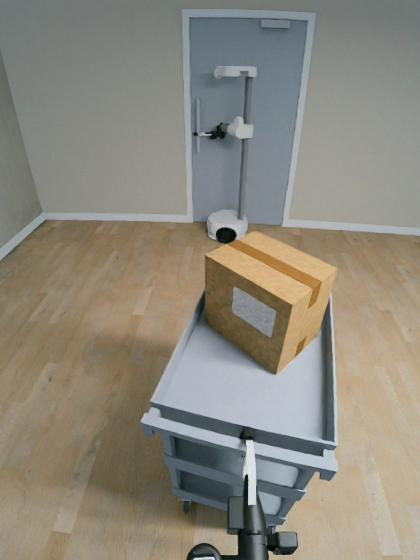

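Request:
move --r1 '{"joints": {"gripper_m": 0.13}}' --blocking false

Request:
wait --seconds 0.7

Request:
move --r1 '{"base": {"translate_m": -0.124, "strafe_m": -0.131}, "pace": "default"}' --blocking false

Request:
wait --seconds 1.5 --cameras '["r1_wrist_camera", "r1_head_camera"]'

Request:
move --r1 '{"base": {"translate_m": -0.187, "strafe_m": 0.39}, "pace": "fast"}' --blocking false

Request:
wait --seconds 2.0

Request:
move --r1 '{"base": {"rotate_rad": 0.63}, "joints": {"wrist_yaw_rad": -1.05}, "pace": "default"}' --blocking false

Request:
wait --seconds 1.5 --cameras '["r1_wrist_camera", "r1_head_camera", "r2_head_camera"]'

Scene clock: 889.07 s.
earlier move: r1 done
move: r1 moving
r1.base_odometry: x=-1.922 y=+1.223 heading=-1.414
r1.turned_by_wheels: +0.000
r1.turned_by_imu: -0.001
r1.base_tilt: forward=-1.6 right=+1.3
r1.lidar_m: 0.30 0.36 1.01 2.31 3.07 1.92 3.72 2.63 1.37 0.44 0.28 0.25
r1.base_status: done
r1.joint_positions: lift_m=+0.820 arm_m=+0.000 wrist_yaw_rad=+0.970 wrist_pitch_rad=+0.002 wrist_roll_rad=+0.000 gripper_m=-0.004
r1.joint_status: gripper_m moving
r1.measured_speeds: translate_m=+0.000 strafe_m=-0.001 rotate_rad=-0.004 lift_m=+0.000 arm_m=+0.000 wrist_yaw_rad=+0.000 wrist_pitch_rad=+0.000 wrist_roll_rad=+0.000
r1.motor_effort: lift_m=+22(22) arm_m=+4(4) wheel_0=+18(20) wheel_1=+7(7) wheel_2=+6(7)
r1.servo_current: wrist_yaw_rad=117(124) wrist_pitch_rad=39(46) wrist_roll_rad=52(65) gripper_m=52(65)
r1.contact_limits: rotate_rad 0.8
r1.hand_pose: x=+0.4060 y=+0.1885 z=+0.9974 quat_wxyz=(+0.885, +0.000, +0.001, +0.466) (m; r1's base frame)
r1.wrist_depth_mm: - - 167 - 168 - - / - - 167 260 158 - - / - - 167 - 161 113 - / - - 166 - 164 - - / - - 166 - 168 - - / - - 167 186 162 - - / - 159 175 169 155 110 -
r2: as last shown
r2.lidar_m: 0.41 0.51 2.33 2.27 2.47 2.55 2.47 2.70 2.52 2.46 2.68 0.39
r2.motor_effort: lift_m=+21(21) arm_m=+4(4) wheel_0=+3(4) wheel_1=+4(4) wheel_2=-3(3)
r2.servo_current: wrist_yaw_rad=52(52) wrist_pitch_rad=46(46) wrist_roll_rad=46(52) gripper_m=91(98)
r2.wrist_depth_mm: - - - 139 194 1430 - / - - 539 143 200 - - / - 466 445 148 208 - - / - 500 477 154 216 831 - / - - 549 160 224 - - / - - 185 166 178 - - / - - - - 242 1576 488
pictures: none

Scene clock: 889.77 s.
earlier move: r1 moving
r1.base_odometry: x=-1.922 y=+1.223 heading=-1.415
r1.turned_by_wheels: -0.001
r1.turned_by_imu: -0.001
r1.base_tilt: forward=-1.6 right=+1.3
r1.lidar_m: 0.28 0.35 0.97 2.33 3.08 1.91 3.70 2.63 1.39 0.43 0.28 0.26
r1.base_status: done
r1.joint_positions: lift_m=+0.820 arm_m=+0.000 wrist_yaw_rad=+0.970 wrist_pitch_rad=+0.002 wrist_roll_rad=+0.000 gripper_m=+0.075
r1.joint_status: gripper_m moving
r1.measured_speeds: all 0
r1.motor_effort: lift_m=+21(22) arm_m=+4(4) wheel_0=+10(20) wheel_1=+7(7) wheel_2=-1(7)
r1.servo_current: wrist_yaw_rad=117(130) wrist_pitch_rad=46(46) wrist_roll_rad=46(65) gripper_m=91(98)
r1.contact_limits: rotate_rad 0.8
r1.hand_pose: x=+0.4060 y=+0.1885 z=+0.9974 quat_wxyz=(+0.885, +0.000, +0.001, +0.466) (m; r1's base frame)
r1.wrist_depth_mm: - - 167 - 148 - - / - - 172 - 167 - - / - - 172 - 153 109 - / - - 172 - 172 - - / - - 171 217 174 - - / - - 171 189 158 - - / - - 169 156 150 104 -
r2.base_odometry: x=-0.346 y=-1.047 heading=-1.989
r2.turned_by_wheels: +0.000
r2.turned_by_imu: +0.000
r2.base_tilt: forward=-0.7 right=+0.1
r2.lidar_m: 0.39 0.47 2.31 2.28 2.48 2.52 2.47 2.71 2.52 2.46 2.67 0.40
r2.base_status: not commanded
r2.joint_positions: lift_m=+0.685 arm_m=+0.000 wrist_yaw_rad=-0.098 wrist_pitch_rad=+0.004 wrist_roll_rad=+1.568 gripper_m=-0.035
r2.joint_status: not commanded
r2.measured_speeds: all 0
r2.motor_effort: lift_m=+21(21) arm_m=+4(4) wheel_0=+4(4) wheel_1=+4(4) wheel_2=-2(3)
r2.servo_current: wrist_yaw_rad=52(59) wrist_pitch_rad=39(52) wrist_roll_rad=52(59) gripper_m=91(104)
r2.hand_pose: x=+0.4494 y=-0.1151 z=+0.8617 quat_wxyz=(+0.707, +0.705, -0.033, -0.036) (m; r2's base frame)
r2.wrist_depth_mm: - - - 139 193 1430 - / - - 539 144 201 - - / - 462 445 148 208 - - / - 496 477 154 215 831 - / - - 549 159 224 - - / - - 185 166 177 - - / - - - - 241 1576 488
wait: 0.70 s; no rest
pictures: none

Scene clock: 890.27 s.
earlier move: r1 moving
move: r1 moving
r1.base_odometry: x=-1.948 y=+1.241 heading=-1.415
r1.turned_by_wheels: +0.001
r1.turned_by_imu: +0.001
r1.base_tilt: forward=-1.6 right=+1.3
r1.lidar_m: 0.29 0.37 1.03 2.32 3.12 1.89 3.65 2.58 1.40 0.46 0.30 0.26
r1.base_status: translate_m moving; strafe_m moving
r1.joint_positions: lift_m=+0.820 arm_m=+0.000 wrist_yaw_rad=+0.970 wrist_pitch_rad=+0.002 wrist_roll_rad=+0.000 gripper_m=+0.120
r1.joint_status: gripper_m moving
r1.measured_speeds: translate_m=-0.086 strafe_m=-0.093 rotate_rad=-0.005 lift_m=+0.000 arm_m=+0.000 wrist_yaw_rad=+0.000 wrist_pitch_rad=+0.000 wrist_roll_rad=+0.000
r1.motor_effort: lift_m=+22(22) arm_m=+4(4) wheel_0=+11(14) wheel_1=-6(6) wheel_2=+8(8)
r1.servo_current: wrist_yaw_rad=117(117) wrist_pitch_rad=46(46) wrist_roll_rad=59(72) gripper_m=59(98)
r1.hand_pose: x=+0.4060 y=+0.1885 z=+0.9974 quat_wxyz=(+0.885, +0.000, +0.001, +0.466) (m; r1's base frame)
r1.wrist_depth_mm: - - - 285 175 124 - / - - - 210 177 - - / - - - 207 198 - - / - - - 206 200 - - / - - - 204 181 120 - / - - 195 195 165 112 - / - - 203 133 165 112 -
r2: as last shown
r2.lidar_m: 0.40 0.47 2.31 2.27 2.45 2.53 2.48 2.70 2.51 2.47 2.69 0.39
r2.motor_effort: lift_m=+21(21) arm_m=+4(4) wheel_0=+3(4) wheel_1=+4(4) wheel_2=-2(3)
r2.servo_current: wrist_yaw_rad=33(59) wrist_pitch_rad=39(52) wrist_roll_rad=52(52) gripper_m=98(104)
r2.wrist_depth_mm: - - - 138 193 1464 - / - - 544 143 201 - - / - 462 445 148 208 - - / - 500 477 154 215 831 - / - - 559 159 224 - - / - - 185 166 178 - - / - - - - 242 1618 488
pictures: none

Scene clock: 891.73 s.
earlier move: r1 done
r1.base_odometry: x=-2.070 y=+1.325 heading=-1.415
r1.turned_by_wheels: +0.000
r1.turned_by_imu: -0.001
r1.base_tilt: forward=-1.6 right=+1.3
r1.lidar_m: 0.34 0.46 1.14 2.50 3.29 1.85 3.51 2.45 1.59 0.50 0.33 0.32
r1.base_status: done
r1.joint_positions: lift_m=+0.820 arm_m=+0.000 wrist_yaw_rad=+0.959 wrist_pitch_rad=+0.002 wrist_roll_rad=+0.000 gripper_m=+0.130
r1.joint_status: all done
r1.measured_speeds: all 0
r1.motor_effort: lift_m=+21(22) arm_m=+4(4) wheel_0=+4(14) wheel_1=+1(9) wheel_2=+1(9)
r1.servo_current: wrist_yaw_rad=65(124) wrist_pitch_rad=39(52) wrist_roll_rad=46(72) gripper_m=39(98)
r1.hand_pose: x=+0.4080 y=+0.1860 z=+0.9974 quat_wxyz=(+0.887, +0.000, +0.001, +0.462) (m; r1's base frame)
r1.wrist_depth_mm: - - - 349 276 177 - / - - - 351 279 168 136 / - - - 347 283 169 138 / - - - 349 286 171 138 / - - - 349 285 171 138 / - - 215 349 195 182 - / - - - 142 263 162 -
r2.base_odometry: x=-0.346 y=-1.047 heading=-1.989
r2.turned_by_wheels: +0.000
r2.turned_by_imu: +0.000
r2.base_tilt: forward=-0.7 right=+0.1
r2.lidar_m: 0.38 0.49 2.33 2.25 2.44 2.53 2.47 2.70 2.49 2.46 2.65 0.38
r2.base_status: not commanded
r2.joint_positions: lift_m=+0.685 arm_m=+0.000 wrist_yaw_rad=-0.098 wrist_pitch_rad=+0.004 wrist_roll_rad=+1.568 gripper_m=-0.035
r2.joint_status: not commanded
r2.measured_speeds: all 0
r2.motor_effort: lift_m=+21(21) arm_m=+4(4) wheel_0=+3(4) wheel_1=+4(4) wheel_2=-2(3)
r2.servo_current: wrist_yaw_rad=46(65) wrist_pitch_rad=46(52) wrist_roll_rad=33(59) gripper_m=98(104)
r2.hand_pose: x=+0.4494 y=-0.1151 z=+0.8617 quat_wxyz=(+0.707, +0.705, -0.033, -0.036) (m; r2's base frame)
r2.wrist_depth_mm: - - - 138 193 1430 - / - - 544 143 200 - - / - 466 445 148 208 - - / - 504 477 154 216 831 - / - - 559 159 224 - - / - - 185 166 177 - - / - - - - 241 1618 488
wait: 1.47 of 1.5 s (r1 has come to rest)
pictures: r1_head_camera, r1_wrist_camera
Images, in order (width x height): r1_head_camera 420x560, r1_wrist_camera 616x392.

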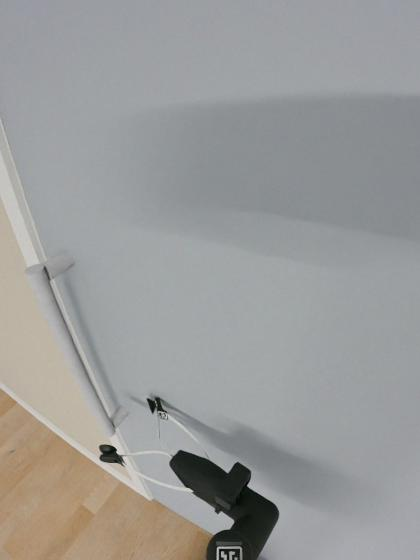

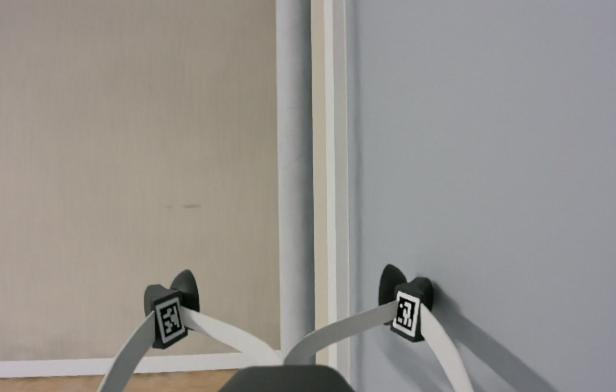

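Scene clock: 892.23 s.
move: r1 moving
r1.base_odometry: x=-2.035 y=+1.350 heading=-1.415
r1.turned_by_wheels: +0.000
r1.turned_by_imu: +0.000
r1.base_tilt: forward=-1.6 right=+1.3
r1.lidar_m: 0.37 0.51 1.26 2.45 3.25 1.81 3.56 2.47 1.77 0.53 0.39 0.34
r1.base_status: translate_m moving; strafe_m moving
r1.joint_positions: lift_m=+0.820 arm_m=+0.000 wrist_yaw_rad=+0.953 wrist_pitch_rad=+0.002 wrist_roll_rad=+0.000 gripper_m=+0.130
r1.joint_status: not commanded
r1.measured_speeds: translate_m=-0.072 strafe_m=+0.151 rotate_rad=+0.004 lift_m=+0.000 arm_m=+0.000 wrist_yaw_rad=-0.019 wrist_pitch_rad=+0.000 wrist_roll_rad=+0.000
r1.motor_effort: lift_m=+22(22) arm_m=+4(4) wheel_0=-8(11) wheel_1=+8(9) wheel_2=+6(6)
r1.servo_current: wrist_yaw_rad=52(65) wrist_pitch_rad=46(46) wrist_roll_rad=65(65) gripper_m=39(46)
r1.hand_pose: x=+0.4092 y=+0.1845 z=+0.9974 quat_wxyz=(+0.889, +0.000, +0.001, +0.459) (m; r1's base frame)
r1.wrist_depth_mm: - - - 336 349 228 168 / - - - 336 325 218 169 / - - - 336 330 232 170 / - - - 336 334 220 171 / - - - 334 332 221 171 / - 211 - 332 211 196 172 / - - - 146 336 208 172
r2: as last shown
r2.lidar_m: 0.41 0.46 2.34 2.28 2.48 2.53 2.49 2.71 2.50 2.47 2.67 0.41
r2.motor_effort: lift_m=+21(21) arm_m=+4(4) wheel_0=+3(4) wheel_1=+4(4) wheel_2=-3(3)
r2.servo_current: wrist_yaw_rad=59(59) wrist_pitch_rad=46(46) wrist_roll_rad=46(65) gripper_m=98(104)
r2.wrist_depth_mm: - - - 138 193 1430 - / - - 544 143 202 - - / - 466 445 149 208 - - / - 504 473 154 215 820 - / - - 559 159 224 - - / - - 185 166 178 - - / - - - - 243 1537 492
pictures: none

Scene clock: 894.23 s.
earlier move: r1 moving
r1.base_odometry: x=-1.714 y=+1.571 heading=-1.415
r1.turned_by_wheels: +0.000
r1.turned_by_imu: +0.002
r1.base_tilt: forward=-1.6 right=+1.3
r1.lidar_m: 0.62 0.91 2.14 2.24 2.96 1.52 1.63 2.71 2.57 1.00 0.69 0.64
r1.base_status: translate_m moving; strafe_m moving
r1.joint_positions: lift_m=+0.820 arm_m=+0.000 wrist_yaw_rad=+0.953 wrist_pitch_rad=+0.002 wrist_roll_rad=+0.000 gripper_m=+0.130
r1.joint_status: not commanded
r1.measured_speeds: all 0
r1.motor_effort: lift_m=+21(22) arm_m=+4(4) wheel_0=+2(14) wheel_1=+1(9) wheel_2=+1(7)
r1.servo_current: wrist_yaw_rad=59(65) wrist_pitch_rad=39(52) wrist_roll_rad=46(65) gripper_m=39(52)
r1.hand_pose: x=+0.4093 y=+0.1843 z=+0.9974 quat_wxyz=(+0.889, +0.000, +0.001, +0.458) (m; r1's base frame)
r1.wrist_depth_mm: - - - - - - - / - - - - - - - / - - - - - - - / - - - - - - - / - - - - - - - / - 193 - - 189 189 - / - - - 150 - - -
r2.base_odometry: x=-0.346 y=-1.047 heading=-1.989
r2.turned_by_wheels: +0.000
r2.turned_by_imu: +0.000
r2.base_tilt: forward=-0.6 right=+0.1
r2.lidar_m: 0.40 0.47 2.31 2.27 2.45 2.53 2.46 2.68 2.52 2.47 2.69 0.39
r2.base_status: not commanded
r2.joint_positions: lift_m=+0.685 arm_m=+0.000 wrist_yaw_rad=-0.098 wrist_pitch_rad=+0.004 wrist_roll_rad=+1.568 gripper_m=-0.035
r2.joint_status: not commanded
r2.measured_speeds: all 0
r2.motor_effort: lift_m=+21(21) arm_m=+4(4) wheel_0=+3(4) wheel_1=+4(4) wheel_2=-3(3)
r2.servo_current: wrist_yaw_rad=46(65) wrist_pitch_rad=46(52) wrist_roll_rad=39(65) gripper_m=91(104)
r2.hand_pose: x=+0.4494 y=-0.1151 z=+0.8617 quat_wxyz=(+0.707, +0.705, -0.033, -0.036) (m; r2's base frame)
r2.wrist_depth_mm: - - - 138 193 1464 - / - - 539 143 200 - - / - 466 445 148 208 - - / - 504 477 154 215 820 - / - - 554 159 224 - - / - - 185 166 178 - - / - - - - 241 1576 488
wait: 2.00 s; no rest
pictures: none

Scene clock: 894.73 s.
earlier move: r1 done
move: r1 moving
r1.base_odometry: x=-1.714 y=+1.571 heading=-1.163
r1.turned_by_wheels: +0.252
r1.turned_by_imu: +0.253
r1.base_tilt: forward=-1.6 right=+1.3
r1.lidar_m: 0.76 1.24 2.16 2.43 4.01 1.52 3.11 2.58 1.52 0.81 0.67 0.63
r1.base_status: rotate_rad moving
r1.joint_positions: lift_m=+0.820 arm_m=+0.000 wrist_yaw_rad=+0.363 wrist_pitch_rad=+0.002 wrist_roll_rad=+0.000 gripper_m=+0.130
r1.joint_status: wrist_yaw_rad moving
r1.measured_speeds: translate_m=-0.001 strafe_m=-0.001 rotate_rad=+0.976 lift_m=+0.000 arm_m=+0.000 wrist_yaw_rad=-1.821 wrist_pitch_rad=+0.000 wrist_roll_rad=+0.000
r1.motor_effort: lift_m=+21(22) arm_m=+4(4) wheel_0=-8(9) wheel_1=-8(8) wheel_2=-6(7)
r1.servo_current: wrist_yaw_rad=85(111) wrist_pitch_rad=46(52) wrist_roll_rad=52(59) gripper_m=46(46)
r1.hand_pose: x=+0.4715 y=+0.0208 z=+0.9974 quat_wxyz=(+0.984, +0.000, +0.001, +0.181) (m; r1's base frame)
r1.wrist_depth_mm: - - - - - - - / - - - - - - 436 / - - - - - - 442 / - - - - - - 449 / - - - - - - 449 / - 193 184 - 189 189 445 / - - - 142 - - -
r2: as last shown
r2.base_tilt: forward=-0.7 right=+0.0
r2.lidar_m: 0.39 0.49 2.31 2.27 2.48 2.53 2.48 2.71 2.46 2.46 2.66 0.41
r2.motor_effort: lift_m=+21(21) arm_m=+4(4) wheel_0=+3(4) wheel_1=+4(4) wheel_2=-2(3)
r2.servo_current: wrist_yaw_rad=46(52) wrist_pitch_rad=46(46) wrist_roll_rad=46(65) gripper_m=91(104)
r2.wrist_depth_mm: - - - 138 193 1430 - / - - 544 144 200 - - / - 462 449 148 208 - - / - 500 473 154 216 831 - / - - 559 159 224 - - / - - 185 166 177 - - / - - - - 242 1537 488
pictures: none

Scene clock: 895.97 s.
earlier move: r1 done
r1.base_odometry: x=-1.714 y=+1.570 heading=-0.785
r1.turned_by_wheels: +0.378
r1.turned_by_imu: +0.380
r1.base_tilt: forward=-1.6 right=+1.3
r1.lidar_m: 1.03 2.16 2.30 3.29 1.51 3.46 2.64 2.17 0.92 0.69 0.66 0.63
r1.base_status: done
r1.joint_positions: lift_m=+0.820 arm_m=+0.000 wrist_yaw_rad=-1.047 wrist_pitch_rad=+0.002 wrist_roll_rad=+0.000 gripper_m=+0.130
r1.joint_status: all done
r1.measured_speeds: all 0
r1.motor_effort: lift_m=+21(22) arm_m=+4(4) wheel_0=-4(9) wheel_1=-2(8) wheel_2=-2(7)
r1.servo_current: wrist_yaw_rad=39(111) wrist_pitch_rad=46(52) wrist_roll_rad=46(65) gripper_m=46(52)
r1.hand_pose: x=+0.2394 y=-0.2935 z=+0.9974 quat_wxyz=(+0.866, +0.001, +0.001, -0.500) (m; r1's base frame)
r1.wrist_depth_mm: - 549 549 544 539 539 535 / - 554 549 544 539 539 535 / - 554 554 539 544 535 544 / - 549 554 544 544 544 539 / - 559 554 554 549 544 539 / - 194 554 549 544 204 539 / - 564 564 146 549 544 539
r2.base_odometry: x=-0.346 y=-1.047 heading=-1.989
r2.turned_by_wheels: +0.000
r2.turned_by_imu: +0.000
r2.base_tilt: forward=-0.6 right=+0.1
r2.lidar_m: 0.41 0.49 2.32 2.27 2.47 2.53 2.49 2.71 2.49 2.45 2.67 0.40
r2.base_status: not commanded
r2.joint_positions: lift_m=+0.685 arm_m=+0.000 wrist_yaw_rad=-0.098 wrist_pitch_rad=+0.004 wrist_roll_rad=+1.568 gripper_m=-0.035
r2.joint_status: not commanded
r2.measured_speeds: all 0
r2.motor_effort: lift_m=+21(21) arm_m=+4(4) wheel_0=+3(4) wheel_1=+4(4) wheel_2=-2(3)
r2.servo_current: wrist_yaw_rad=46(59) wrist_pitch_rad=52(52) wrist_roll_rad=52(65) gripper_m=98(104)
r2.hand_pose: x=+0.4494 y=-0.1151 z=+0.8617 quat_wxyz=(+0.707, +0.705, -0.033, -0.036) (m; r2's base frame)
r2.wrist_depth_mm: - - - 138 193 1430 - / - - 544 143 201 - - / - 462 445 148 208 - - / - 508 477 154 216 820 - / - - 554 159 224 - - / - - 185 166 177 - - / - - - - 241 1537 488
wait: 1.23 of 1.5 s (r1 has come to rest)
pictures: r1_head_camera, r1_wrist_camera, r2_head_camera
Images, in order (width x height): r1_head_camera 420x560, r1_wrist_camera 616x392, r2_head_camera 420x560.

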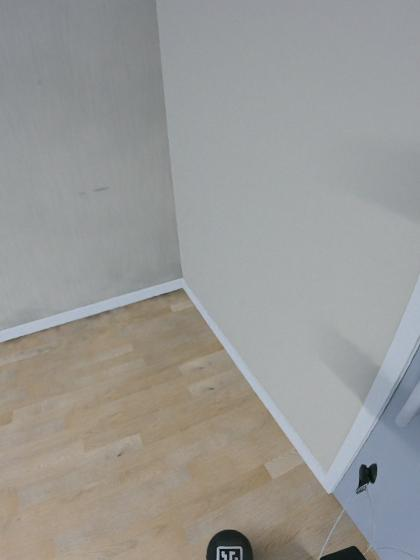

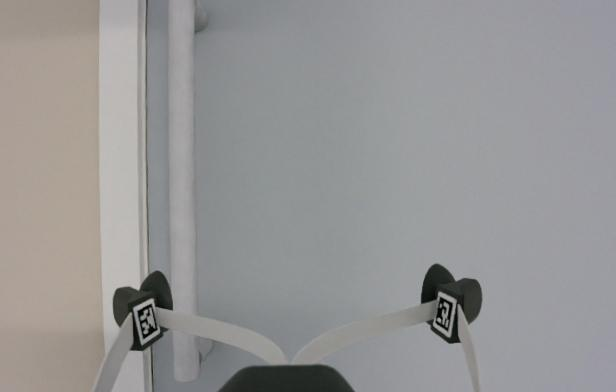

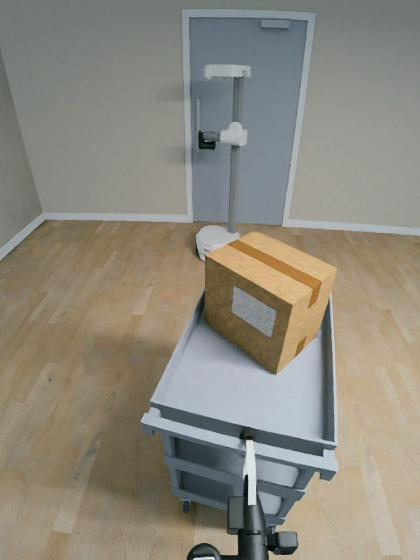

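Request:
move --r1 '{"base": {"translate_m": 0.278, "strafe_m": -0.186}, "pace": "default", "contact_limits": {"translate_m": 0.3}}' --blocking false

Request:
wait --seconds 2.2 --cameras '["r1_wrist_camera"]'

Scene clock: 929.03 s.
move: r1 moving
r1.base_odometry: x=-1.707 y=+1.536 heading=-0.786
r1.turned_by_wheels: +0.000
r1.turned_by_imu: -0.001
r1.base_tilt: forward=-1.6 right=+1.3
r1.lidar_m: 1.00 2.13 2.26 3.26 1.55 3.46 2.66 2.10 0.87 0.64 0.62 0.59
r1.base_status: translate_m moving; strafe_m moving
r1.joint_positions: lift_m=+0.820 arm_m=+0.000 wrist_yaw_rad=-1.047 wrist_pitch_rad=+0.002 wrist_roll_rad=+0.000 gripper_m=+0.130
r1.joint_status: not commanded
r1.measured_speeds: translate_m=+0.111 strafe_m=-0.076 rotate_rad=-0.005 lift_m=+0.000 arm_m=+0.000 wrist_yaw_rad=+0.000 wrist_pitch_rad=+0.000 wrist_roll_rad=+0.000
r1.motor_effort: lift_m=+22(22) arm_m=+4(4) wheel_0=+9(10) wheel_1=-4(6) wheel_2=-8(9)
r1.servo_current: wrist_yaw_rad=52(65) wrist_pitch_rad=46(52) wrist_roll_rad=39(59) gripper_m=46(46)
r1.contact_limits: translate_m 0.3
r1.hand_pose: x=+0.2393 y=-0.2935 z=+0.9974 quat_wxyz=(+0.866, +0.001, +0.001, -0.500) (m; r1's base frame)
r1.wrist_depth_mm: - 525 521 521 517 517 512 / - 525 521 521 512 512 517 / - 525 525 517 517 517 512 / - 530 521 525 517 517 512 / - 539 530 521 517 521 517 / - 193 525 530 525 203 517 / - 535 525 146 521 521 517
r2: as last shown
r2.base_tilt: forward=-0.7 right=+0.1
r2.lidar_m: 0.39 0.49 2.31 2.27 2.47 2.51 2.49 2.68 2.51 2.47 2.64 0.40
r2.motor_effort: lift_m=+21(21) arm_m=+4(4) wheel_0=+4(4) wheel_1=+4(4) wheel_2=-2(3)
r2.servo_current: wrist_yaw_rad=46(59) wrist_pitch_rad=39(52) wrist_roll_rad=46(52) gripper_m=91(98)
r2.wrist_depth_mm: - - - 139 193 1430 - / - - 544 143 201 - - / - 466 445 148 208 - - / - 504 473 154 215 831 - / - - 554 160 224 - - / - - 185 166 177 - - / - - - - 243 1576 492
pictures: none

Scene clock: 931.03 s.
earlier move: r1 done
r1.base_odometry: x=-1.649 y=+1.242 heading=-0.785
r1.turned_by_wheels: +0.000
r1.turned_by_imu: +0.000
r1.base_tilt: forward=-1.6 right=+1.3
r1.lidar_m: 0.61 1.99 2.11 3.05 1.82 2.00 2.79 1.32 0.53 0.39 0.31 0.39
r1.base_status: done
r1.joint_positions: lift_m=+0.820 arm_m=+0.000 wrist_yaw_rad=-1.047 wrist_pitch_rad=+0.002 wrist_roll_rad=+0.000 gripper_m=+0.130
r1.joint_status: not commanded
r1.measured_speeds: all 0
r1.motor_effort: lift_m=+22(22) arm_m=+4(4) wheel_0=+0(11) wheel_1=-2(8) wheel_2=+1(10)
r1.servo_current: wrist_yaw_rad=46(65) wrist_pitch_rad=39(52) wrist_roll_rad=39(65) gripper_m=39(52)
r1.contact_limits: translate_m 0.3
r1.hand_pose: x=+0.2393 y=-0.2935 z=+0.9974 quat_wxyz=(+0.866, +0.001, +0.001, -0.500) (m; r1's base frame)
r1.wrist_depth_mm: 268 - 260 180 252 248 244 / 268 266 260 179 254 249 247 / 267 - 262 179 253 251 247 / 270 267 262 179 255 250 248 / 271 267 263 180 255 250 248 / 272 204 263 180 254 249 248 / 272 181 265 146 256 253 250
r2.base_odometry: x=-0.346 y=-1.047 heading=-1.989
r2.turned_by_wheels: +0.000
r2.turned_by_imu: +0.000
r2.base_tilt: forward=-0.7 right=+0.1
r2.lidar_m: 0.41 0.45 2.30 2.25 2.46 2.53 2.48 2.71 2.50 2.43 2.70 0.39
r2.base_status: not commanded
r2.joint_positions: lift_m=+0.685 arm_m=+0.000 wrist_yaw_rad=-0.098 wrist_pitch_rad=+0.004 wrist_roll_rad=+1.568 gripper_m=-0.035
r2.joint_status: not commanded
r2.measured_speeds: all 0
r2.motor_effort: lift_m=+21(21) arm_m=+4(4) wheel_0=+4(4) wheel_1=+4(5) wheel_2=-3(3)
r2.servo_current: wrist_yaw_rad=59(59) wrist_pitch_rad=39(52) wrist_roll_rad=52(65) gripper_m=98(104)
r2.hand_pose: x=+0.4494 y=-0.1151 z=+0.8617 quat_wxyz=(+0.707, +0.705, -0.033, -0.036) (m; r2's base frame)
r2.wrist_depth_mm: - - - 138 194 1430 - / - - 544 143 201 - - / - 462 445 148 208 - - / - 504 477 154 216 820 - / - - 564 160 225 - - / - - 185 166 177 - - / - - - - 242 1618 488
wait: 2.00 of 2.2 s (r1 has come to rest)
pictures: r1_wrist_camera
Images, in order (width x height): r1_wrist_camera 616x392.

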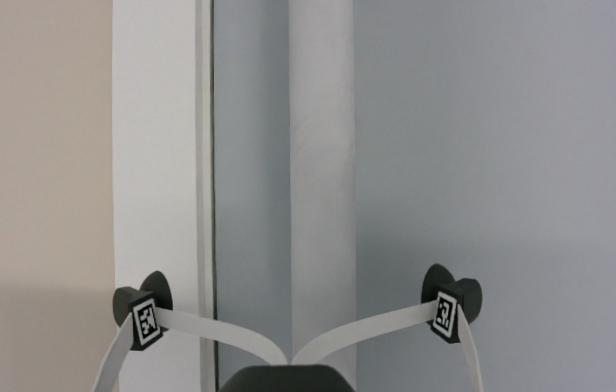

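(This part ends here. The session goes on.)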